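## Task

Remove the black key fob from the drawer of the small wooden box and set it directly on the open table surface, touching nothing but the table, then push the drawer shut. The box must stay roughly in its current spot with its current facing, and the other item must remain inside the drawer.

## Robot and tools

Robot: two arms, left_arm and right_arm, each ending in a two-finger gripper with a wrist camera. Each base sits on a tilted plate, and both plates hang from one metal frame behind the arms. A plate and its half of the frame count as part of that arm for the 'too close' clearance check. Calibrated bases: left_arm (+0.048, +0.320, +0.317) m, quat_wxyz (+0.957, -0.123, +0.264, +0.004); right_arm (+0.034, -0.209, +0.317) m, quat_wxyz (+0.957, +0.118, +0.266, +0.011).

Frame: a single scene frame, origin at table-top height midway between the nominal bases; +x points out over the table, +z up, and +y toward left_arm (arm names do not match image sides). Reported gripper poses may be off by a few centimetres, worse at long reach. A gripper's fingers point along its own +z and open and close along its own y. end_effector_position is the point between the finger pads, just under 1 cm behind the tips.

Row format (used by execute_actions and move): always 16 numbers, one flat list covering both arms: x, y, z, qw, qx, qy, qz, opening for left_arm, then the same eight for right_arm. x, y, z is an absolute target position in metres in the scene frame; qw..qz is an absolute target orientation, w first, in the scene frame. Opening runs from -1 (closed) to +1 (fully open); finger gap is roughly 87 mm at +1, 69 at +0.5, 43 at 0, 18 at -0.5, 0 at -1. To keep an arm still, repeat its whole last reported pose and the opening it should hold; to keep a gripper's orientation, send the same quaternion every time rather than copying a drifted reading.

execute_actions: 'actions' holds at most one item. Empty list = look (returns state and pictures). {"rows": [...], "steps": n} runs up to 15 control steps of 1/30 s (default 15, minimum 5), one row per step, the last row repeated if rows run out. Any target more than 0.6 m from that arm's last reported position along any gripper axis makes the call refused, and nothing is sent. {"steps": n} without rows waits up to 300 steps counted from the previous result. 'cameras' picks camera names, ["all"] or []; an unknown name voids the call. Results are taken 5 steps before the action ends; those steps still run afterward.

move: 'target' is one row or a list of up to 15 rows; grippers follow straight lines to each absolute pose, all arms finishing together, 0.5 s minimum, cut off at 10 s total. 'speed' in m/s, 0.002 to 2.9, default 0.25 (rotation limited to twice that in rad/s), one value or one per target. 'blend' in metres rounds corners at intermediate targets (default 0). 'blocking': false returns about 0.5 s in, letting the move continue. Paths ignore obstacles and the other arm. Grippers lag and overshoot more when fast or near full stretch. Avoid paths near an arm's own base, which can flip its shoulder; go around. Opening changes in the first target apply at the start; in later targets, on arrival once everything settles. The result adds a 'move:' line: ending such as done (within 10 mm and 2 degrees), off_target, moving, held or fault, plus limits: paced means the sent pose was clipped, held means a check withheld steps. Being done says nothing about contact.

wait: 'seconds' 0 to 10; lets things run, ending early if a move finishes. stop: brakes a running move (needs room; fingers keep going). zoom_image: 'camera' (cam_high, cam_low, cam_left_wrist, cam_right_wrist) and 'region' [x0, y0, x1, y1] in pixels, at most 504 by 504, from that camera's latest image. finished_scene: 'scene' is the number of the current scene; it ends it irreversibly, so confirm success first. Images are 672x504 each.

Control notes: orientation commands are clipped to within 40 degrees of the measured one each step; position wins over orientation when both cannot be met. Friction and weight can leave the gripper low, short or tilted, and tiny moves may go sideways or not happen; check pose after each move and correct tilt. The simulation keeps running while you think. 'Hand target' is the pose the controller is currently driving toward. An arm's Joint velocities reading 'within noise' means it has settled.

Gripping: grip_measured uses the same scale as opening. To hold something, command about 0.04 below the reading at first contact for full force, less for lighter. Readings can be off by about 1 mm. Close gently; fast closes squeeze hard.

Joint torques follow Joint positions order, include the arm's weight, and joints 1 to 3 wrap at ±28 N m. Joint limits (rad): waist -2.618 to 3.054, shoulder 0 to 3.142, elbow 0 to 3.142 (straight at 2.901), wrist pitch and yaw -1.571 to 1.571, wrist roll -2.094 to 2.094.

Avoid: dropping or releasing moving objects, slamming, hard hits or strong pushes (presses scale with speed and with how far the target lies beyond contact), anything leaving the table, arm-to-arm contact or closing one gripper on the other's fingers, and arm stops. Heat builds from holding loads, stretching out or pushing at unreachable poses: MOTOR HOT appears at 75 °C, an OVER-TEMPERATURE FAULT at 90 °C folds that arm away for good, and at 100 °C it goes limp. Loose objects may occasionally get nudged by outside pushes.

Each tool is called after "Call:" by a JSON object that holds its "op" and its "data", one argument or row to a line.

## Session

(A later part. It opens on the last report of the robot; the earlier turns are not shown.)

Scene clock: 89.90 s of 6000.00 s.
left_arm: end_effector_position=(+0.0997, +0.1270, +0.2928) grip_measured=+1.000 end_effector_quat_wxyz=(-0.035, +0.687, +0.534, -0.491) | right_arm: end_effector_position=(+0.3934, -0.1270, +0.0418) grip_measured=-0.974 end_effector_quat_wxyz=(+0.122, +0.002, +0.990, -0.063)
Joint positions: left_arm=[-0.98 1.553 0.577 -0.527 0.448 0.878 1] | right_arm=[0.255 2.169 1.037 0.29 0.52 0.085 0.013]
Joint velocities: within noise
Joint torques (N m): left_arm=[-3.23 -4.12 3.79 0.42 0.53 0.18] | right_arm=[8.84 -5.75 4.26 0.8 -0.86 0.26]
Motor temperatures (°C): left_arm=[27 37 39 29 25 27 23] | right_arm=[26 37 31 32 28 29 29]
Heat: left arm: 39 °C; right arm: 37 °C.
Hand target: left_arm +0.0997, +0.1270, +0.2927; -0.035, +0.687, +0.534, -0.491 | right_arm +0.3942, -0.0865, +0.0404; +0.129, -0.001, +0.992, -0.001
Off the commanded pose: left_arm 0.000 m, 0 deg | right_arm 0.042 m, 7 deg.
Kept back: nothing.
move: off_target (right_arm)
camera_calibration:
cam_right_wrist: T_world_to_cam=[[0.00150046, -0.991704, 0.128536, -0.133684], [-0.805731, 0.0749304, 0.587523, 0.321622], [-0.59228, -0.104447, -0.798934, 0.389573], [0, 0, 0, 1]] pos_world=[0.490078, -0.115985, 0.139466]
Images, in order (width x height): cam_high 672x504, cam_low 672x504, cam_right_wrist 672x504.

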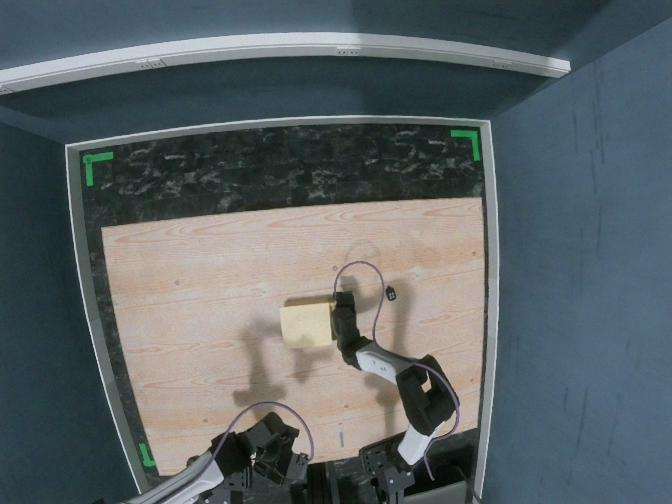

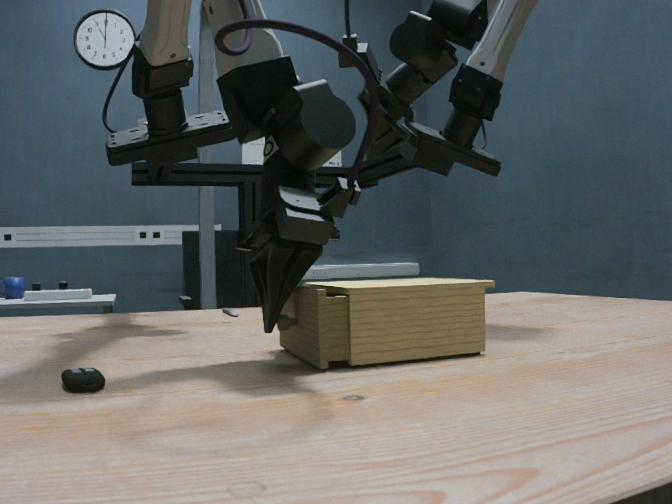

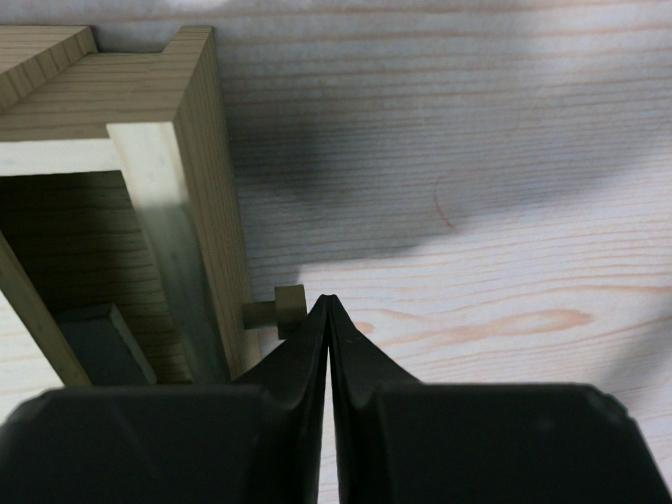

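Call:
{"op": "zoom_image", "data": {
  "camera": "cam_right_wrist",
  "region": [0, 0, 330, 400]
}}

Call:
{"op": "zoom_image", "data": {
  "camera": "cam_low",
  "region": [240, 260, 400, 380]
}}

Scaled by 1.260 from the camera's 672x504 image, which has a finer 960x720 frame.

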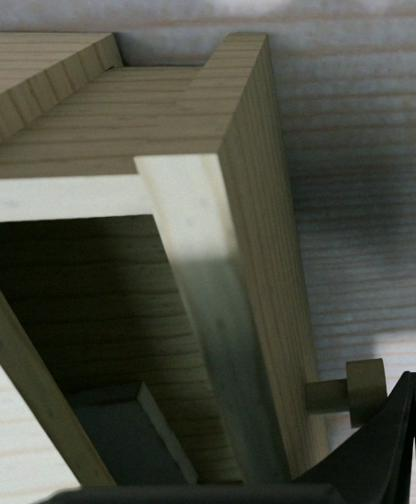

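Scaled by 3.150 from the camera's 672x504 image, which has a finer 960x720 frame.

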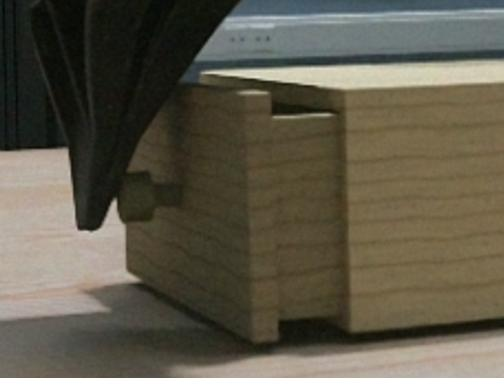

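Call:
{"op": "move", "data": {
  "target": [
    [0.0997, 0.1270, 0.2928, -0.035, 0.687, 0.534, -0.491, 1.0, 0.396, -0.162, 0.042, 0.1281, 0.0249, 0.9732, 0.1892, -1.0],
    [0.0997, 0.1270, 0.2928, -0.035, 0.687, 0.534, -0.491, 1.0, 0.397, -0.068, 0.037, 0.1281, 0.0249, 0.9732, 0.1892, -1.0]
  ],
  "speed": [0.2, 0.07],
  "cameras": ["cam_high", "cam_low", "cam_right_wrist"]
}}

Call:
{"op": "zoom_image", "data": {
  "camera": "cam_high",
  "region": [260, 270, 400, 370]
}}

Call:
{"op": "zoom_image", "data": {
  "camera": "cam_low",
  "region": [200, 220, 520, 400]
}}

Scene clock: 93.87 s of 6000.00 s.
left_arm: end_effector_position=(+0.0997, +0.1270, +0.2928) grip_measured=+1.000 end_effector_quat_wxyz=(-0.035, +0.687, +0.534, -0.491) | right_arm: end_effector_position=(+0.3908, -0.0927, +0.0349) grip_measured=-0.974 end_effector_quat_wxyz=(+0.117, +0.028, +0.981, +0.155)
Joint positions: left_arm=[-0.98 1.553 0.577 -0.527 0.448 0.878 1] | right_arm=[0.131 2.163 0.99 0.381 0.006 0.089 0.013]
Joint velocities: within noise
Joint torques (N m): left_arm=[-3.22 -4.11 3.73 0.44 0.53 0.18] | right_arm=[6.95 -6.37 3.32 0.99 -0.59 0.05]
Motor temperatures (°C): left_arm=[27 37 39 29 25 27 23] | right_arm=[26 37 31 32 28 29 29]
Heat: left arm: 39 °C; right arm: 37 °C.
Hand target: left_arm +0.0997, +0.1270, +0.2927; -0.035, +0.687, +0.534, -0.491 | right_arm +0.3961, -0.0687, +0.0383; +0.127, +0.024, +0.973, +0.189
Off the commanded pose: left_arm 0.000 m, 0 deg | right_arm 0.026 m, 4 deg.
Kept back: nothing.
move: off_target (right_arm)
camera_calibration:
cam_right_wrist: T_world_to_cam=[[0.0024791, -0.951272, -0.308342, -0.0802055], [-0.80257, -0.185836, 0.566874, 0.296227], [-0.596552, 0.246061, -0.763924, 0.419111], [0, 0, 0, 1]] pos_world=[0.487964, -0.124374, 0.127514]
Images, in order (width x height): cam_high 672x504, cam_low 672x504, cam_right_wrist 672x504.

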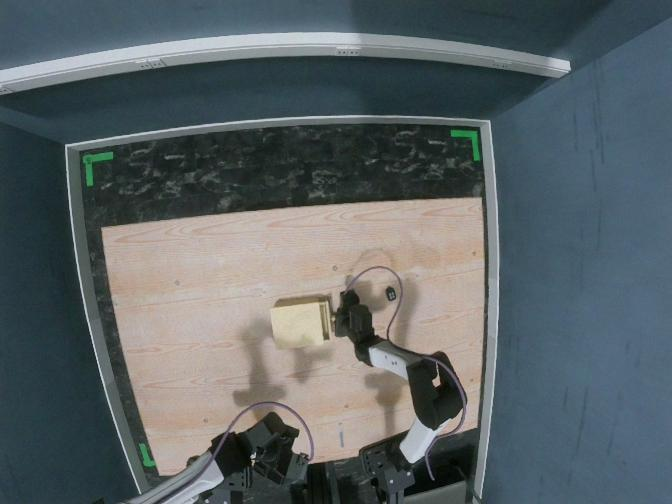

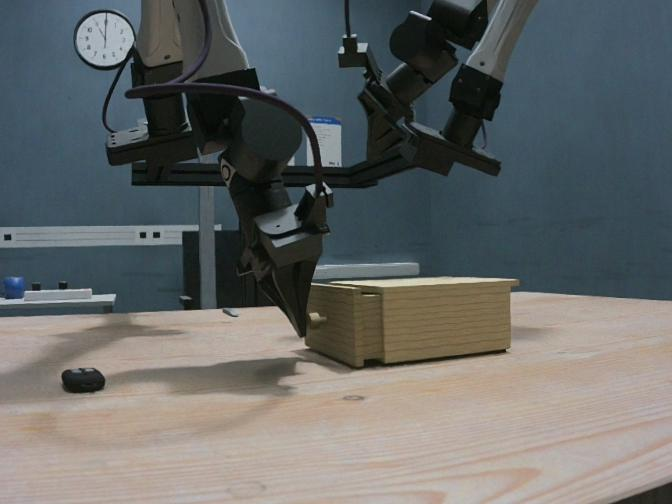

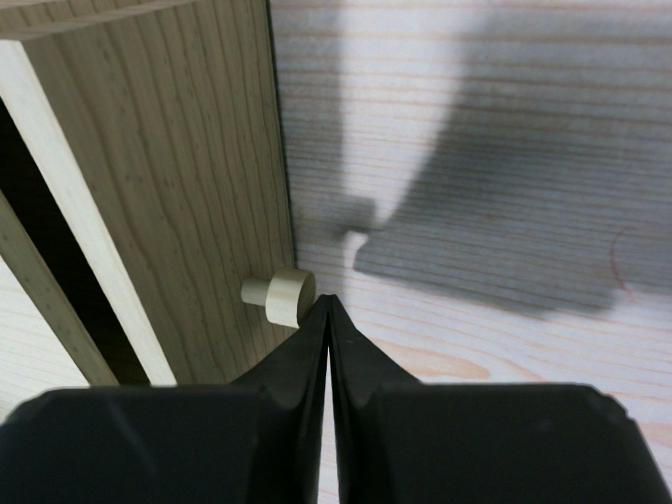

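Scaled by 3.600 from the camera's 672x504 image, which has a finer 960x720 frame.

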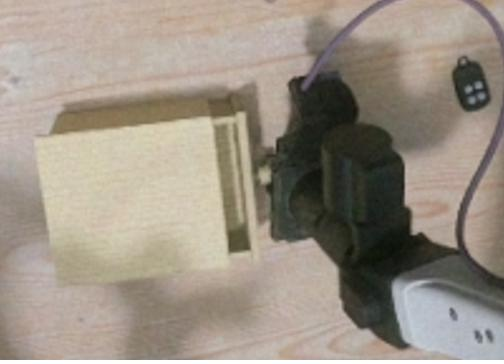

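Scaled by 1.575 from the camera's 672x504 image, which has a finer 960x720 frame.

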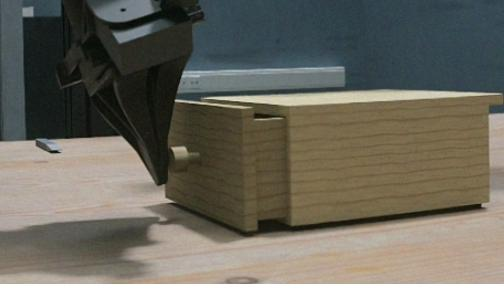

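Call:
{"op": "move", "data": {
  "target": [
    [0.0997, 0.1270, 0.2928, -0.035, 0.687, 0.534, -0.491, 1.0, 0.390, -0.125, 0.040, 0.1281, 0.0249, 0.9732, 0.1892, -1.0],
    [0.0997, 0.1270, 0.2928, -0.035, 0.687, 0.534, -0.491, 1.0, 0.370, -0.13, 0.160, 0.3420, 0.0, 0.9397, 0.0, -1.0]
  ],
  "speed": [0.2, 0.35],
  "blend": [0.01, 0],
  "cameras": ["cam_high", "cam_low", "cam_right_wrist"]
}}

Call:
{"op": "zoom_image", "data": {
  "camera": "cam_right_wrist",
  "region": [100, 0, 500, 330]
}}

Call:
{"op": "zoom_image", "data": {
  "camera": "cam_high",
  "region": [260, 285, 360, 355]
}}

Scene clock: 96.73 s of 6000.00 s.
left_arm: end_effector_position=(+0.0997, +0.1270, +0.2928) grip_measured=+1.000 end_effector_quat_wxyz=(-0.035, +0.687, +0.534, -0.491) | right_arm: end_effector_position=(+0.3639, -0.1304, +0.1523) grip_measured=-0.974 end_effector_quat_wxyz=(+0.326, -0.003, +0.945, +0.001)
Joint positions: left_arm=[-0.98 1.553 0.577 -0.527 0.448 0.878 1] | right_arm=[0.368 1.77 0.371 1.002 0.496 -0.043 0.013]
Joint velocities: within noise
Joint torques (N m): left_arm=[-3.21 -4.05 3.75 0.42 0.53 0.19] | right_arm=[4.26 -6.61 0.87 1.43 0.09 -0.26]
Motor temperatures (°C): left_arm=[27 37 39 29 25 27 23] | right_arm=[26 37 31 32 28 29 29]
Heat: left arm: 39 °C; right arm: 37 °C.
Hand target: left_arm +0.0997, +0.1270, +0.2927; -0.035, +0.687, +0.534, -0.491 | right_arm +0.3699, -0.1300, +0.1598; +0.342, +0.000, +0.940, +0.000
Off the commanded pose: left_arm 0.000 m, 0 deg | right_arm 0.010 m, 2 deg.
Kept back: nothing.
move: done
camera_calibration:
cam_right_wrist: T_world_to_cam=[[0.0235418, -0.999666, 0.010637, -0.1423], [-0.976883, -0.0207413, 0.212766, 0.340083], [-0.212474, -0.0154, -0.977045, 0.360535], [0, 0, 0, 1]] pos_world=[0.412176, -0.129647, 0.281415]
Images, in order (width x height): cam_high 672x504, cam_low 672x504, cam_right_wrist 672x504.

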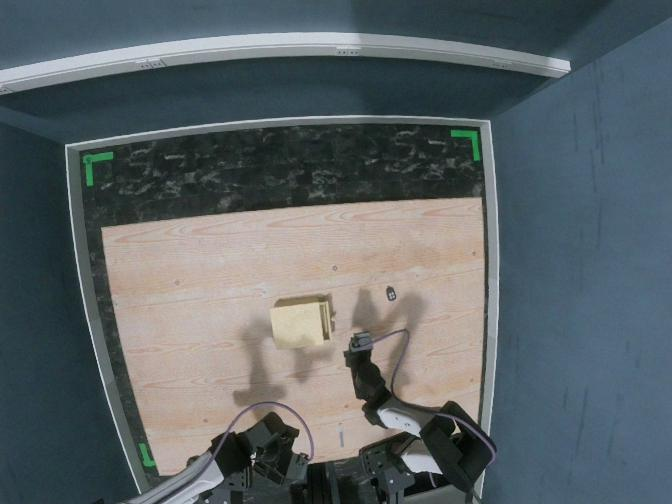

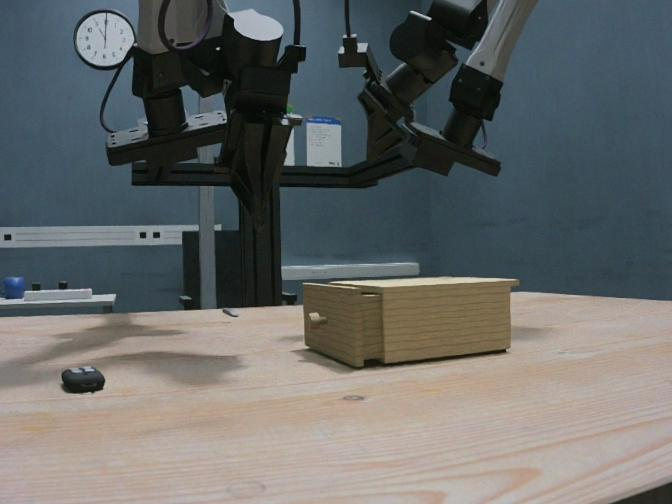

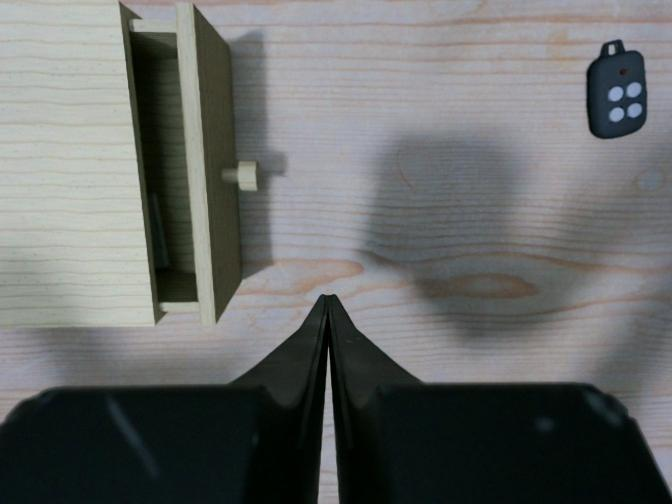

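Scaled by 1.260 from the camera's 672x504 image, which has a finer 960x720 frame.

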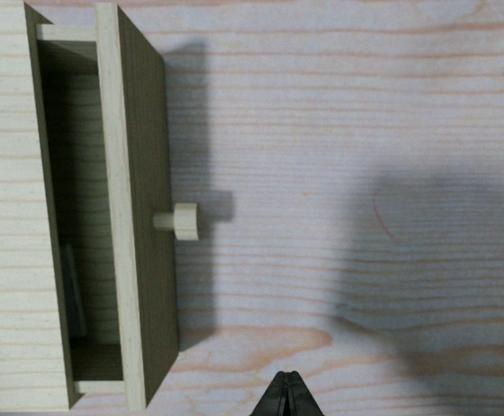

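Scaled by 5.040 from the camera's 672x504 image, which has a finer 960x720 frame.

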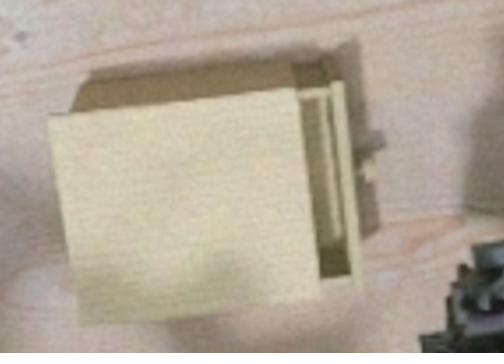

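Call:
{"op": "move", "data": {
  "target": [
    [0.25, 0.25, 0.29, 0.1285, -0.0227, 0.9763, -0.1721, -1.0, 0.402, -0.135, 0.10, 0.1281, 0.0249, 0.9732, 0.1892, -1.0],
    [0.42, 0.235, 0.14, 0.1285, -0.0227, 0.9763, -0.1721, -1.0, 0.405, -0.125, 0.040, 0.1281, 0.0249, 0.9732, 0.1892, -1.0]
  ],
  "speed": [0.5, 0.3],
  "blend": [0.05, 0]
}}

Call:
{"op": "zoom_image", "data": {
  "camera": "cam_high",
  "region": [240, 270, 380, 370]
}}

Scene clock: 104.10 s of 6000.00 s.
left_arm: end_effector_position=(+0.4132, +0.2351, +0.1427) grip_measured=-0.993 end_effector_quat_wxyz=(+0.121, -0.024, +0.978, -0.168) | right_arm: end_effector_position=(+0.3999, -0.1226, +0.0449) grip_measured=-0.974 end_effector_quat_wxyz=(+0.119, +0.026, +0.975, +0.188)
Joint positions: left_arm=[-0.156 1.735 0.87 0.071 0.008 -0.073 0.003] | right_arm=[0.027 2.1 0.985 0.325 -0.133 0.02 0.013]
Joint velocities: within noise
Joint torques (N m): left_arm=[-1.96 -7.24 4.78 1.29 0.33 0.29] | right_arm=[2.21 -6.74 3.19 0.84 -0.29 -0.31]
Motor temperatures (°C): left_arm=[27 37 39 29 25 27 23] | right_arm=[26 37 31 32 28 29 29]
Heat: left arm: 39 °C; right arm: 37 °C.
Hand target: left_arm +0.4198, +0.2351, +0.1401; +0.128, -0.023, +0.976, -0.172 | right_arm +0.4050, -0.1251, +0.0403; +0.128, +0.025, +0.973, +0.189
Off the commanded pose: left_arm 0.007 m, 1 deg | right_arm 0.007 m, 1 deg.
Kept back: nothing.
move: done
camera_calibration:
cam_left_wrist: T_world_to_cam=[[0.00634163, -0.946892, 0.321491, 0.172146], [-0.824379, 0.177021, 0.537645, 0.246964], [-0.566002, -0.26844, -0.779475, 0.549106], [0, 0, 0, 1]] pos_world=[0.513295, 0.266687, 0.239892]
cam_right_wrist: T_world_to_cam=[[0.014288, -0.928997, -0.36981, -0.104773], [-0.805396, -0.229874, 0.546348, 0.289074], [-0.592565, 0.290037, -0.751495, 0.442724], [0, 0, 0, 1]] pos_world=[0.496659, -0.15929, 0.136024]

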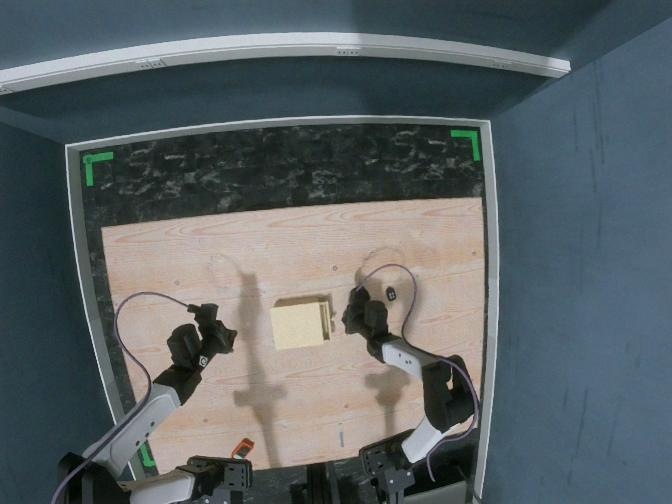

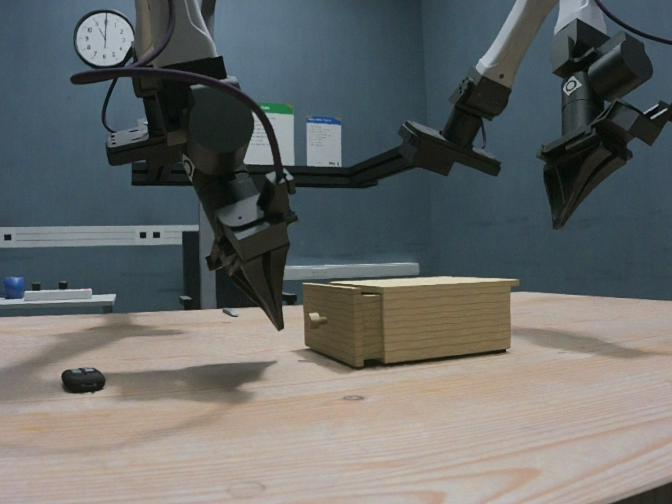

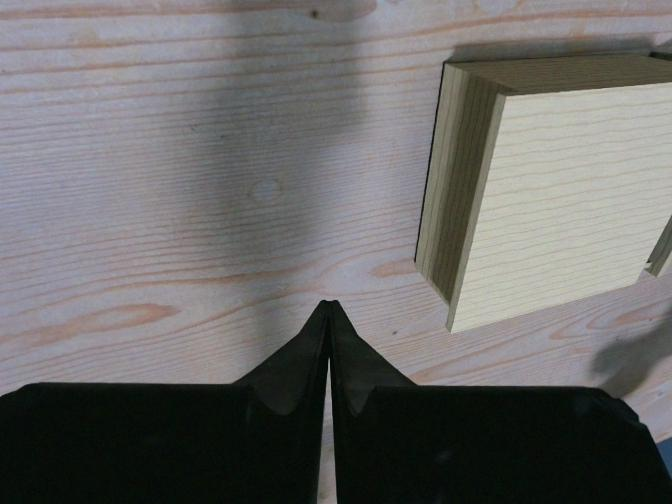

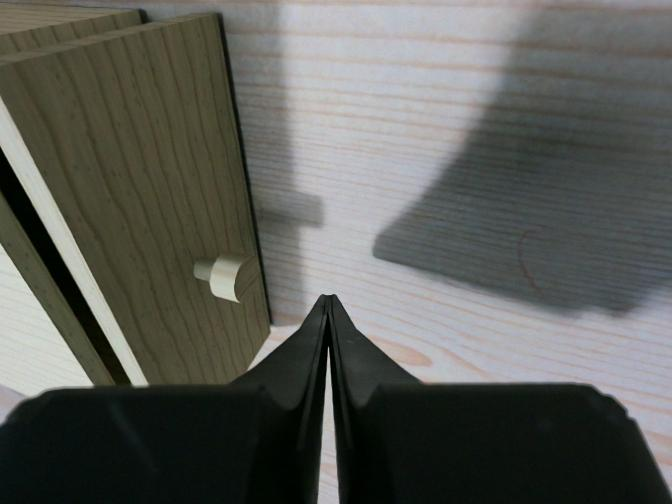

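Scaled by 3.600 from the camera's 672x504 image, which has a finer 960x720 frame.

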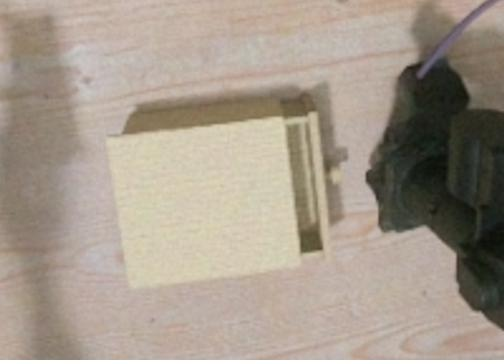

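Call:
{"op": "zoom_image", "data": {
  "camera": "cam_left_wrist",
  "region": [380, 30, 672, 350]
}}

Call:
{"op": "zoom_image", "data": {
  "camera": "cam_low",
  "region": [290, 250, 540, 390]
}}

Scaled by 1.575 from the camera's 672x504 image, which has a finer 960x720 frame.

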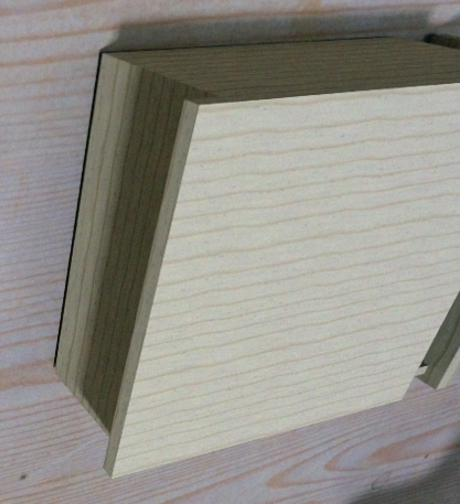

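Scaled by 2.016 from the camera's 672x504 image, which has a finer 960x720 frame.

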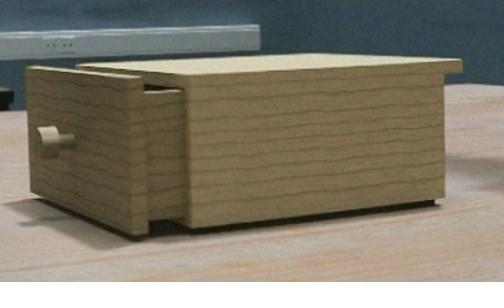

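Call:
{"op": "move", "data": {
  "target": [
    [0.415, 0.185, 0.07, 0.1206, -0.0499, 0.9160, -0.3794, -1.0, 0.405, -0.125, 0.040, 0.1281, 0.0249, 0.9732, 0.1892, -1.0],
    [0.415, 0.165, 0.042, 0.1206, -0.0499, 0.9160, -0.3794, -1.0, 0.408, -0.110, 0.038, 0.1281, 0.0249, 0.9732, 0.1892, -1.0]
  ],
  "speed": [0.3, 0.15],
  "blend": [0.02, 0]
}}

Call:
{"op": "zoom_image", "data": {
  "camera": "cam_low",
  "region": [260, 200, 620, 400]
}}

Scene clock: 107.53 s of 6000.00 s.
left_arm: end_effector_position=(+0.4135, +0.1700, +0.0426) grip_measured=-0.993 end_effector_quat_wxyz=(+0.117, -0.052, +0.920, -0.371) | right_arm: end_effector_position=(+0.4034, -0.1142, +0.0417) grip_measured=-0.974 end_effector_quat_wxyz=(+0.121, +0.024, +0.974, +0.191)
Joint positions: left_arm=[-0.044 2.269 1.062 0.44 0.501 -0.112 0.003] | right_arm=[0.045 2.123 1.007 0.33 -0.127 0.029 0.013]
Joint velocities: within noise
Joint torques (N m): left_arm=[-3.69 -8.36 2.15 1.26 0.53 0.14] | right_arm=[4.22 -6.5 3.3 0.82 -0.11 -0.09]
Motor temperatures (°C): left_arm=[27 38 38 29 25 27 23] | right_arm=[26 37 30 32 28 29 28]
Heat: left arm: 38 °C; right arm: 37 °C.
Hand target: left_arm +0.4149, +0.1651, +0.0421; +0.120, -0.050, +0.916, -0.379 | right_arm +0.4077, -0.1100, +0.0382; +0.128, +0.025, +0.973, +0.189
Off the commanded pose: left_arm 0.005 m, 1 deg | right_arm 0.007 m, 1 deg.
Kept back: nothing.
move: done; blend cut to 0.0172 m at target 1
camera_calibration:
cam_left_wrist: T_world_to_cam=[[0.00881879, -0.727465, 0.686088, 0.0887841], [-0.829488, 0.377857, 0.411307, 0.285896], [-0.558455, -0.572729, -0.600091, 0.494808], [0, 0, 0, 1]] pos_world=[0.512692, 0.239951, 0.118426]
cam_right_wrist: T_world_to_cam=[[0.0197766, -0.927011, -0.374512, -0.0999507], [-0.806743, -0.236059, 0.541703, 0.295579], [-0.590572, 0.291422, -0.752528, 0.439277], [0, 0, 0, 1]] pos_world=[0.499857, -0.150896, 0.13302]

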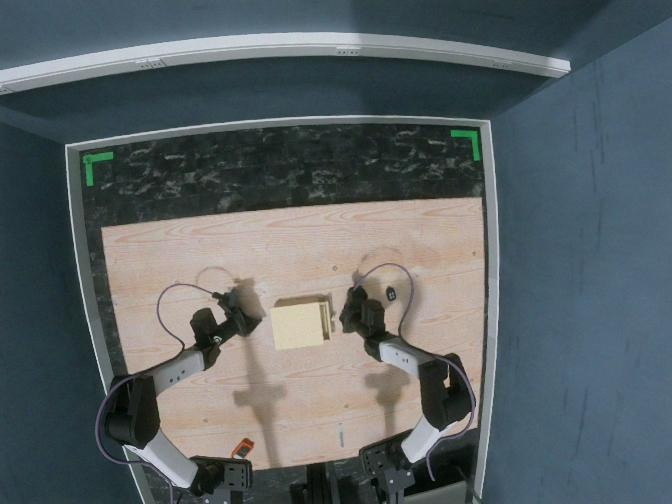

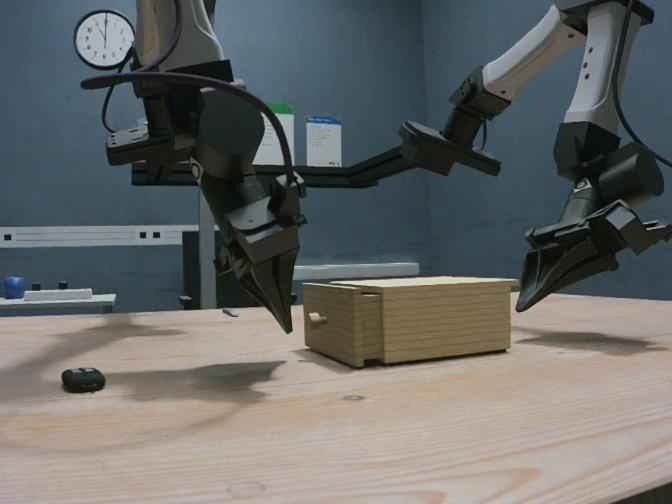

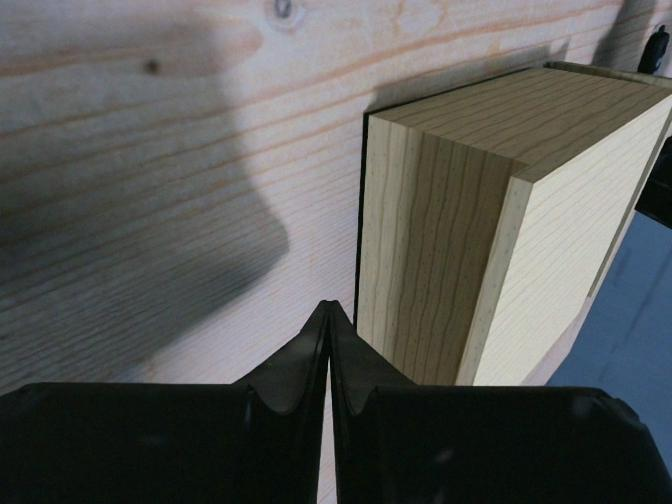

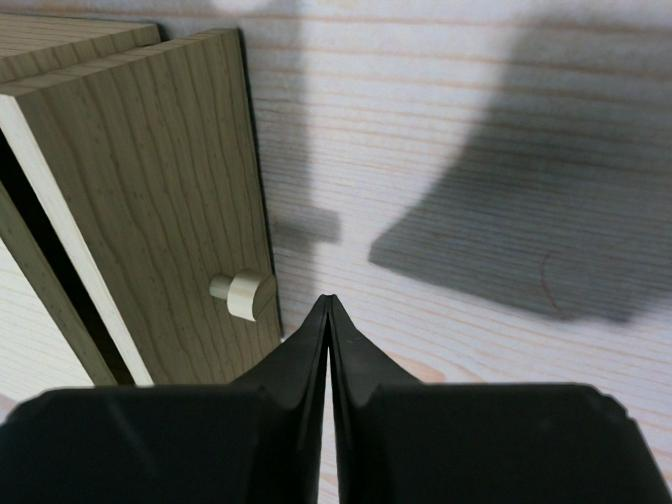

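Scaled by 1.400 from the camera's 672x504 image, which has a finer 960x720 frame.

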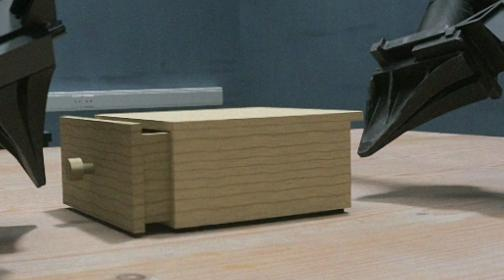

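Call:
{"op": "move", "data": {
  "target": [0.415, 0.068, 0.042, 0.1206, -0.0499, 0.9160, -0.3794, -1.0, 0.408, -0.062, 0.037, 0.1281, 0.0249, 0.9732, 0.1892, -1.0],
  "speed": 0.06
}}

Call:
{"op": "zoom_image", "data": {
  "camera": "cam_low",
  "region": [260, 200, 620, 400]
}}

Call:
{"op": "zoom_image", "data": {
  "camera": "cam_high",
  "region": [240, 270, 380, 370]
}}

Scene clock: 109.77 s of 6000.00 s.
left_arm: end_effector_position=(+0.4215, +0.1135, +0.0273) grip_measured=-0.993 end_effector_quat_wxyz=(+0.128, -0.064, +0.939, -0.313) | right_arm: end_effector_position=(+0.4025, -0.0957, +0.0327) grip_measured=-0.974 end_effector_quat_wxyz=(+0.119, +0.030, +0.982, +0.143)
Joint positions: left_arm=[-0.22 2.364 1.134 0.517 0.244 -0.241 0.003] | right_arm=[0.131 2.174 1.038 0.345 0.033 0.091 0.013]
Joint velocities: within noise
Joint torques (N m): left_arm=[-9.62 -7.23 3.19 1.62 1.22 -0.18] | right_arm=[8.06 -6.68 3.79 0.92 -0.79 0.12]
Motor temperatures (°C): left_arm=[27 39 38 30 25 27 23] | right_arm=[26 37 30 32 28 29 28]
Heat: left arm: 39 °C; right arm: 37 °C.
Hand target: left_arm +0.4128, +0.0713, +0.0440; +0.118, -0.049, +0.917, -0.378 | right_arm +0.4066, -0.0633, +0.0388; +0.127, +0.024, +0.974, +0.189
Off the commanded pose: left_arm 0.048 m, 8 deg | right_arm 0.034 m, 6 deg.
Kept back: nothing.
move: off_target (left_arm, right_arm)
camera_calibration:
cam_left_wrist: T_world_to_cam=[[0.0404984, -0.803087, 0.594483, 0.0558431], [-0.844011, 0.290953, 0.450545, 0.335059], [-0.534794, -0.519997, -0.666032, 0.443516], [0, 0, 0, 1]] pos_world=[0.517721, 0.177988, 0.111239]
cam_right_wrist: T_world_to_cam=[[-0.00442031, -0.958801, -0.284045, -0.082571], [-0.805251, -0.165006, 0.569512, 0.309448], [-0.592918, 0.231245, -0.771346, 0.422431], [0, 0, 0, 1]] pos_world=[0.499285, -0.125794, 0.126152]

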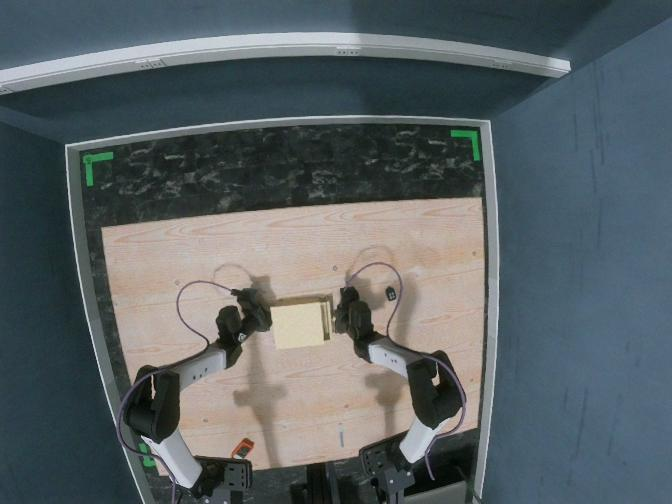

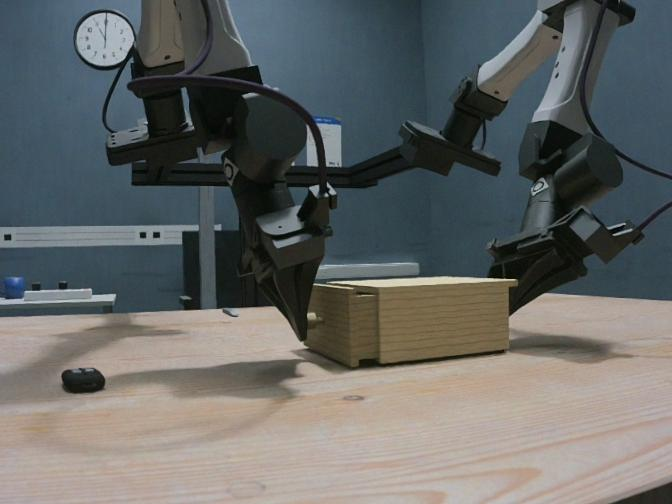

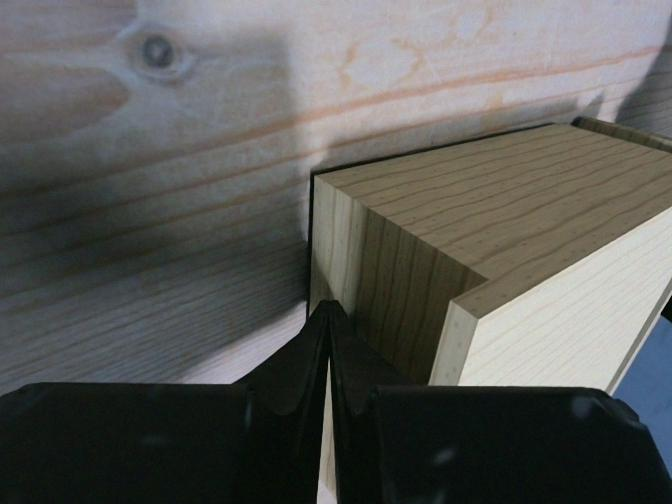

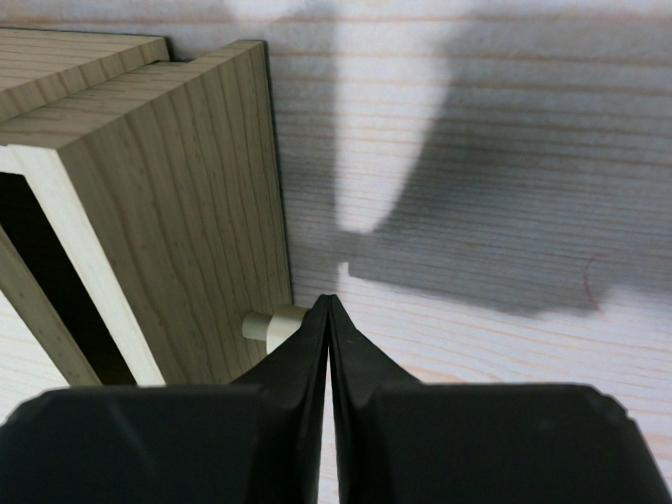

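Scaled by 1.400 from the camera's 672x504 image, which has a finer 960x720 frame.

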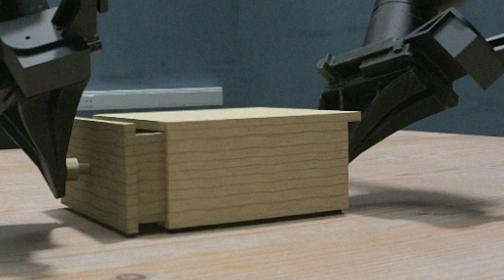

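Scaled by 3.600 from the camera's 672x504 image, which has a finer 960x720 frame.

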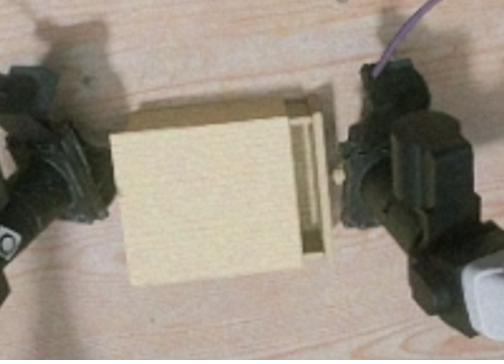

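Call:
{"op": "move", "data": {
  "target": [0.415, 0.068, 0.042, 0.1206, -0.0499, 0.9160, -0.3794, -1.0, 0.408, -0.024, 0.039, 0.1281, 0.0249, 0.9732, 0.1892, -1.0],
  "speed": 0.06
}}

Call:
{"op": "zoom_image", "data": {
  "camera": "cam_low",
  "region": [260, 200, 620, 400]
}}

Call:
{"op": "zoom_image", "data": {
  "camera": "cam_high",
  "region": [240, 270, 380, 370]
}}

Scene clock: 112.57 s of 6000.00 s.
left_arm: end_effector_position=(+0.4228, +0.1110, +0.0275) grip_measured=-0.993 end_effector_quat_wxyz=(+0.132, -0.065, +0.938, -0.314) | right_arm: end_effector_position=(+0.4018, -0.0725, +0.0313) grip_measured=-0.974 end_effector_quat_wxyz=(+0.118, +0.030, +0.985, +0.118)
Joint positions: left_arm=[-0.225 2.368 1.137 0.527 0.24 -0.246 0.003] | right_arm=[0.21 2.21 1.074 0.336 0.137 0.143 0.013]
Joint velocities: within noise
Joint torques (N m): left_arm=[-9.18 -7.42 3.14 1.54 1.24 -0.19] | right_arm=[10.02 -6.5 4.42 0.94 -1.13 0.25]
Motor temperatures (°C): left_arm=[28 40 38 30 25 27 23] | right_arm=[27 37 30 32 28 29 28]
Heat: left arm: 40 °C; right arm: 37 °C.
Hand target: left_arm +0.4130, +0.0710, +0.0437; +0.118, -0.049, +0.917, -0.377 | right_arm +0.4056, -0.0265, +0.0425; +0.126, +0.023, +0.974, +0.188
Off the commanded pose: left_arm 0.046 m, 8 deg | right_arm 0.050 m, 8 deg.
Kept back: nothing.
move: off_target (left_arm, right_arm)
camera_calibration:
cam_left_wrist: T_world_to_cam=[[0.0392725, -0.802112, 0.595881, 0.054104], [-0.847688, 0.288988, 0.444872, 0.338707], [-0.529039, -0.522593, -0.668591, 0.441027], [0, 0, 0, 1]] pos_world=[0.518314, 0.175993, 0.111946]
cam_right_wrist: T_world_to_cam=[[-0.0114654, -0.971385, -0.237233, -0.0601691], [-0.804241, -0.132022, 0.579454, 0.315122], [-0.594193, 0.197436, -0.779714, 0.413918], [0, 0, 0, 1]] pos_world=[0.498691, -0.0985664, 0.125864]

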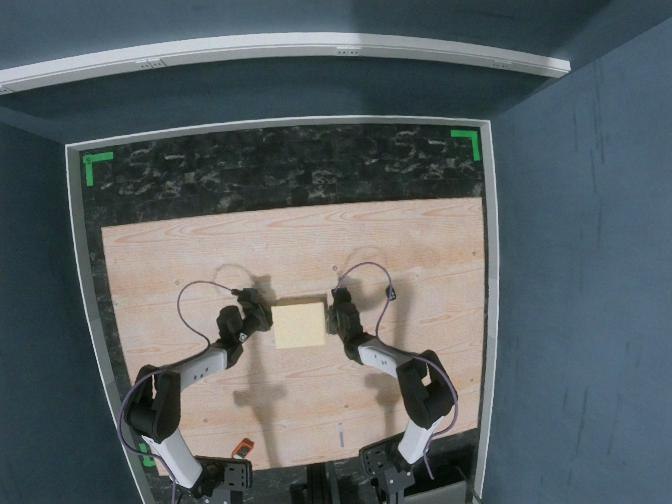

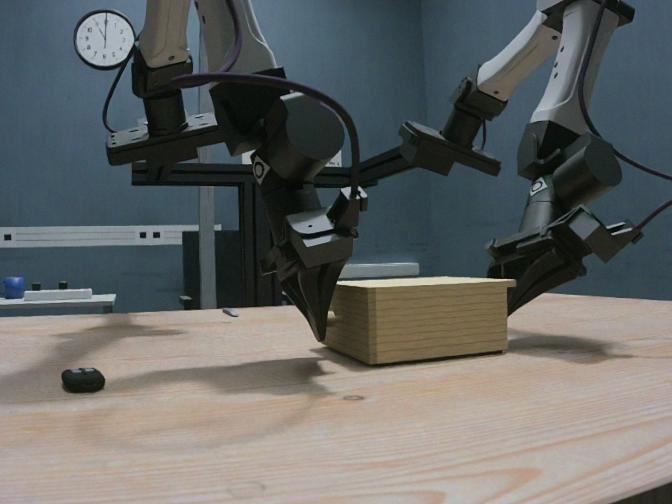

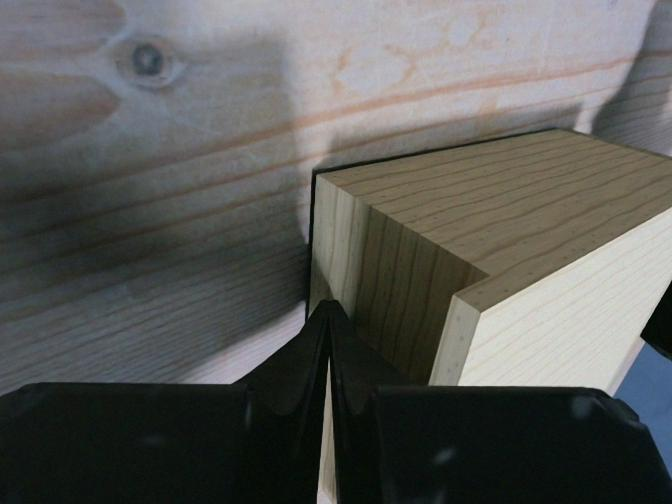

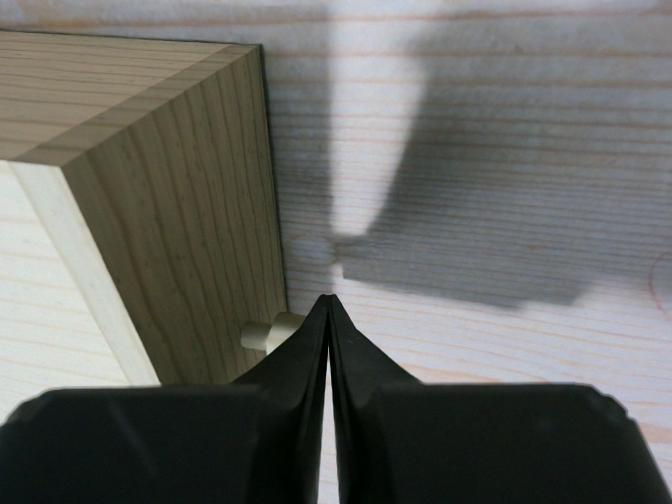

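Scaled by 1.400 from the camera's 672x504 image, which has a finer 960x720 frame.

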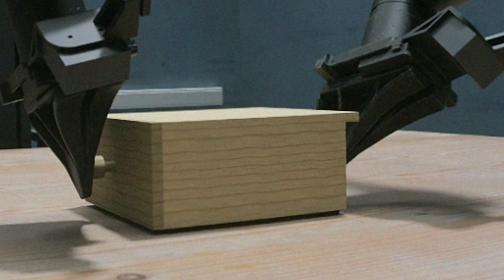

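Scaled by 3.600 from the camera's 672x504 image, which has a finer 960x720 frame.

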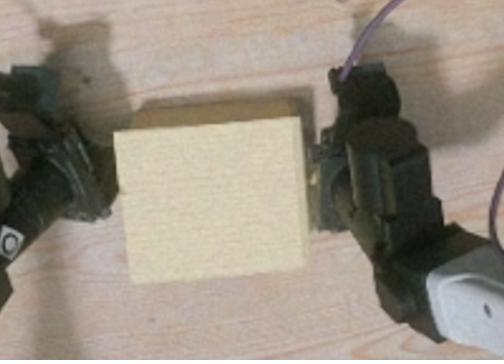

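Call:
{"op": "move", "data": {
  "target": [
    [0.413, 0.112, 0.042, 0.1206, -0.0499, 0.9160, -0.3794, -1.0, 0.405, -0.080, 0.042, 0.1281, 0.0249, 0.9732, 0.1892, -1.0],
    [0.400, 0.140, 0.044, 0.1206, -0.0499, 0.9160, -0.3794, -1.0, 0.400, -0.150, 0.060, 0.1281, 0.0249, 0.9732, 0.1892, -1.0],
    [0.388, 0.133, 0.042, 0.1206, -0.0499, 0.9160, -0.3794, -1.0, 0.380, -0.200, 0.130, 0.1281, 0.0249, 0.9732, 0.1892, -1.0],
    [0.388, 0.055, 0.042, 0.1206, -0.0499, 0.9160, -0.3794, -1.0, 0.380, -0.200, 0.130, 0.1281, 0.0249, 0.9732, 0.1892, -1.0]
  ],
  "speed": [0.15, 0.2, 0.25, 0.06],
  "blend": [0, 0.01, 0, 0]
}}

Call:
{"op": "zoom_image", "data": {
  "camera": "cam_high",
  "region": [240, 270, 380, 370]
}}

Call:
{"op": "zoom_image", "data": {
  "camera": "cam_low",
  "region": [260, 200, 620, 400]
}}

Scene clock: 116.57 s of 6000.00 s.
left_arm: end_effector_position=(+0.3893, +0.0698, +0.0388) grip_measured=-0.993 end_effector_quat_wxyz=(+0.120, -0.053, +0.923, -0.362) | right_arm: end_effector_position=(+0.3751, -0.1969, +0.1226) grip_measured=-0.974 end_effector_quat_wxyz=(+0.116, +0.029, +0.975, +0.188)
Joint positions: left_arm=[-0.3 2.408 1.07 0.643 0.289 -0.295 0.003] | right_arm=[-0.149 1.709 0.797 0.092 -0.254 -0.104 0.013]
Joint velocities: within noise
Joint torques (N m): left_arm=[-6.75 -7.65 2.4 1.59 0.53 0.06] | right_arm=[1.02 -9.55 2.56 0.47 -0.36 -0.31]
Motor temperatures (°C): left_arm=[28 41 38 30 26 27 23] | right_arm=[27 37 30 32 28 29 28]
Heat: left arm: 41 °C; right arm: 37 °C.
Hand target: left_arm +0.3876, +0.0554, +0.0424; +0.120, -0.050, +0.916, -0.379 | right_arm +0.3801, -0.2000, +0.1298; +0.128, +0.025, +0.973, +0.189
Off the commanded pose: left_arm 0.015 m, 2 deg | right_arm 0.009 m, 1 deg.
Kept back: nothing.
move: off_target (left_arm)
camera_calibration:
cam_left_wrist: T_world_to_cam=[[0.0111884, -0.740989, 0.671424, 0.0193702], [-0.832471, 0.365083, 0.416781, 0.307117], [-0.553956, -0.563604, -0.612767, 0.419605], [0, 0, 0, 1]] pos_world=[0.487892, 0.138721, 0.116114]
cam_right_wrist: T_world_to_cam=[[0.00789661, -0.928872, -0.370317, -0.142165], [-0.802591, -0.226787, 0.551739, 0.208498], [-0.596478, 0.292856, -0.747295, 0.509482], [0, 0, 0, 1]] pos_world=[0.472356, -0.233973, 0.213051]

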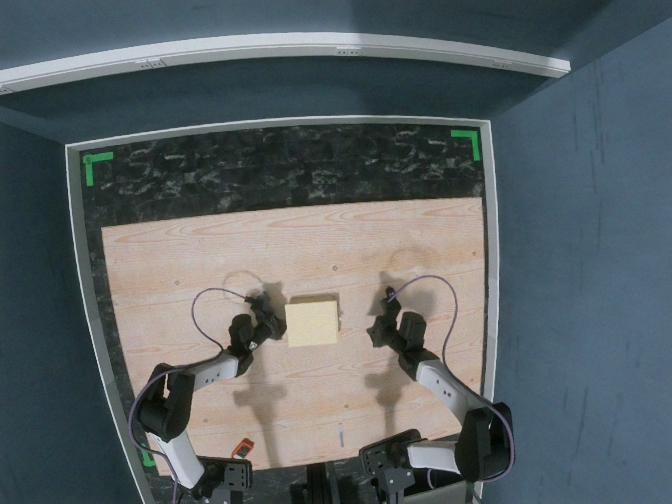

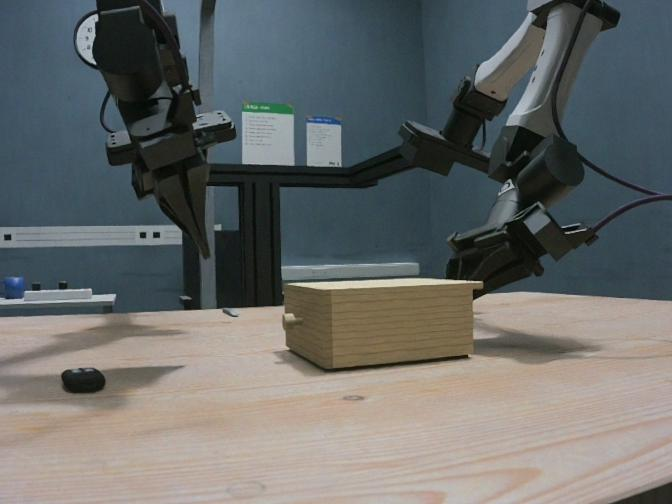

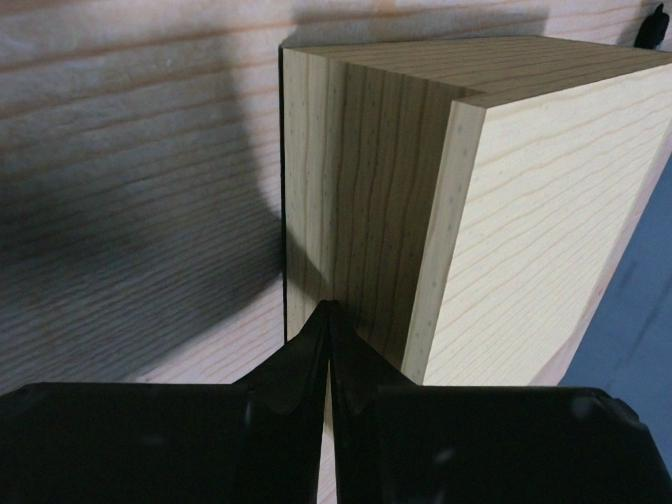

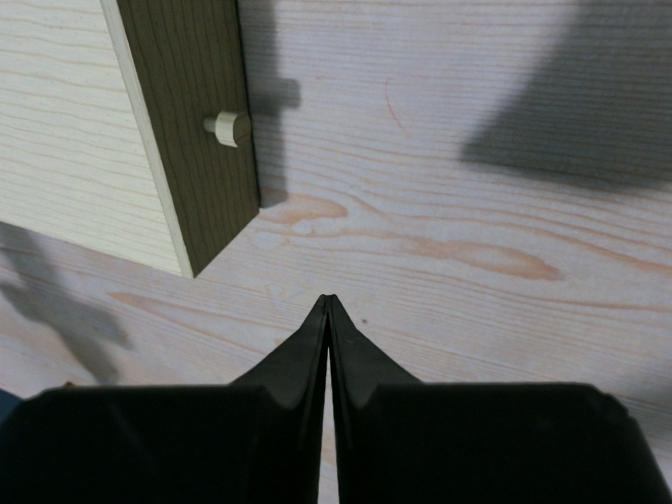

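Scaled by 3.600 from the camera's 672x504 image, which has a finer 960x720 frame.

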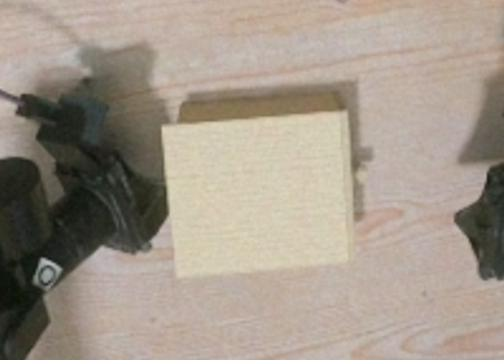

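Scaled by 1.400 from the camera's 672x504 image, which has a finer 960x720 frame.

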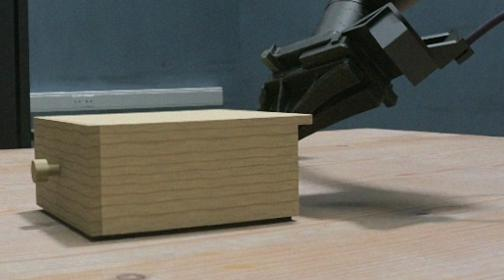

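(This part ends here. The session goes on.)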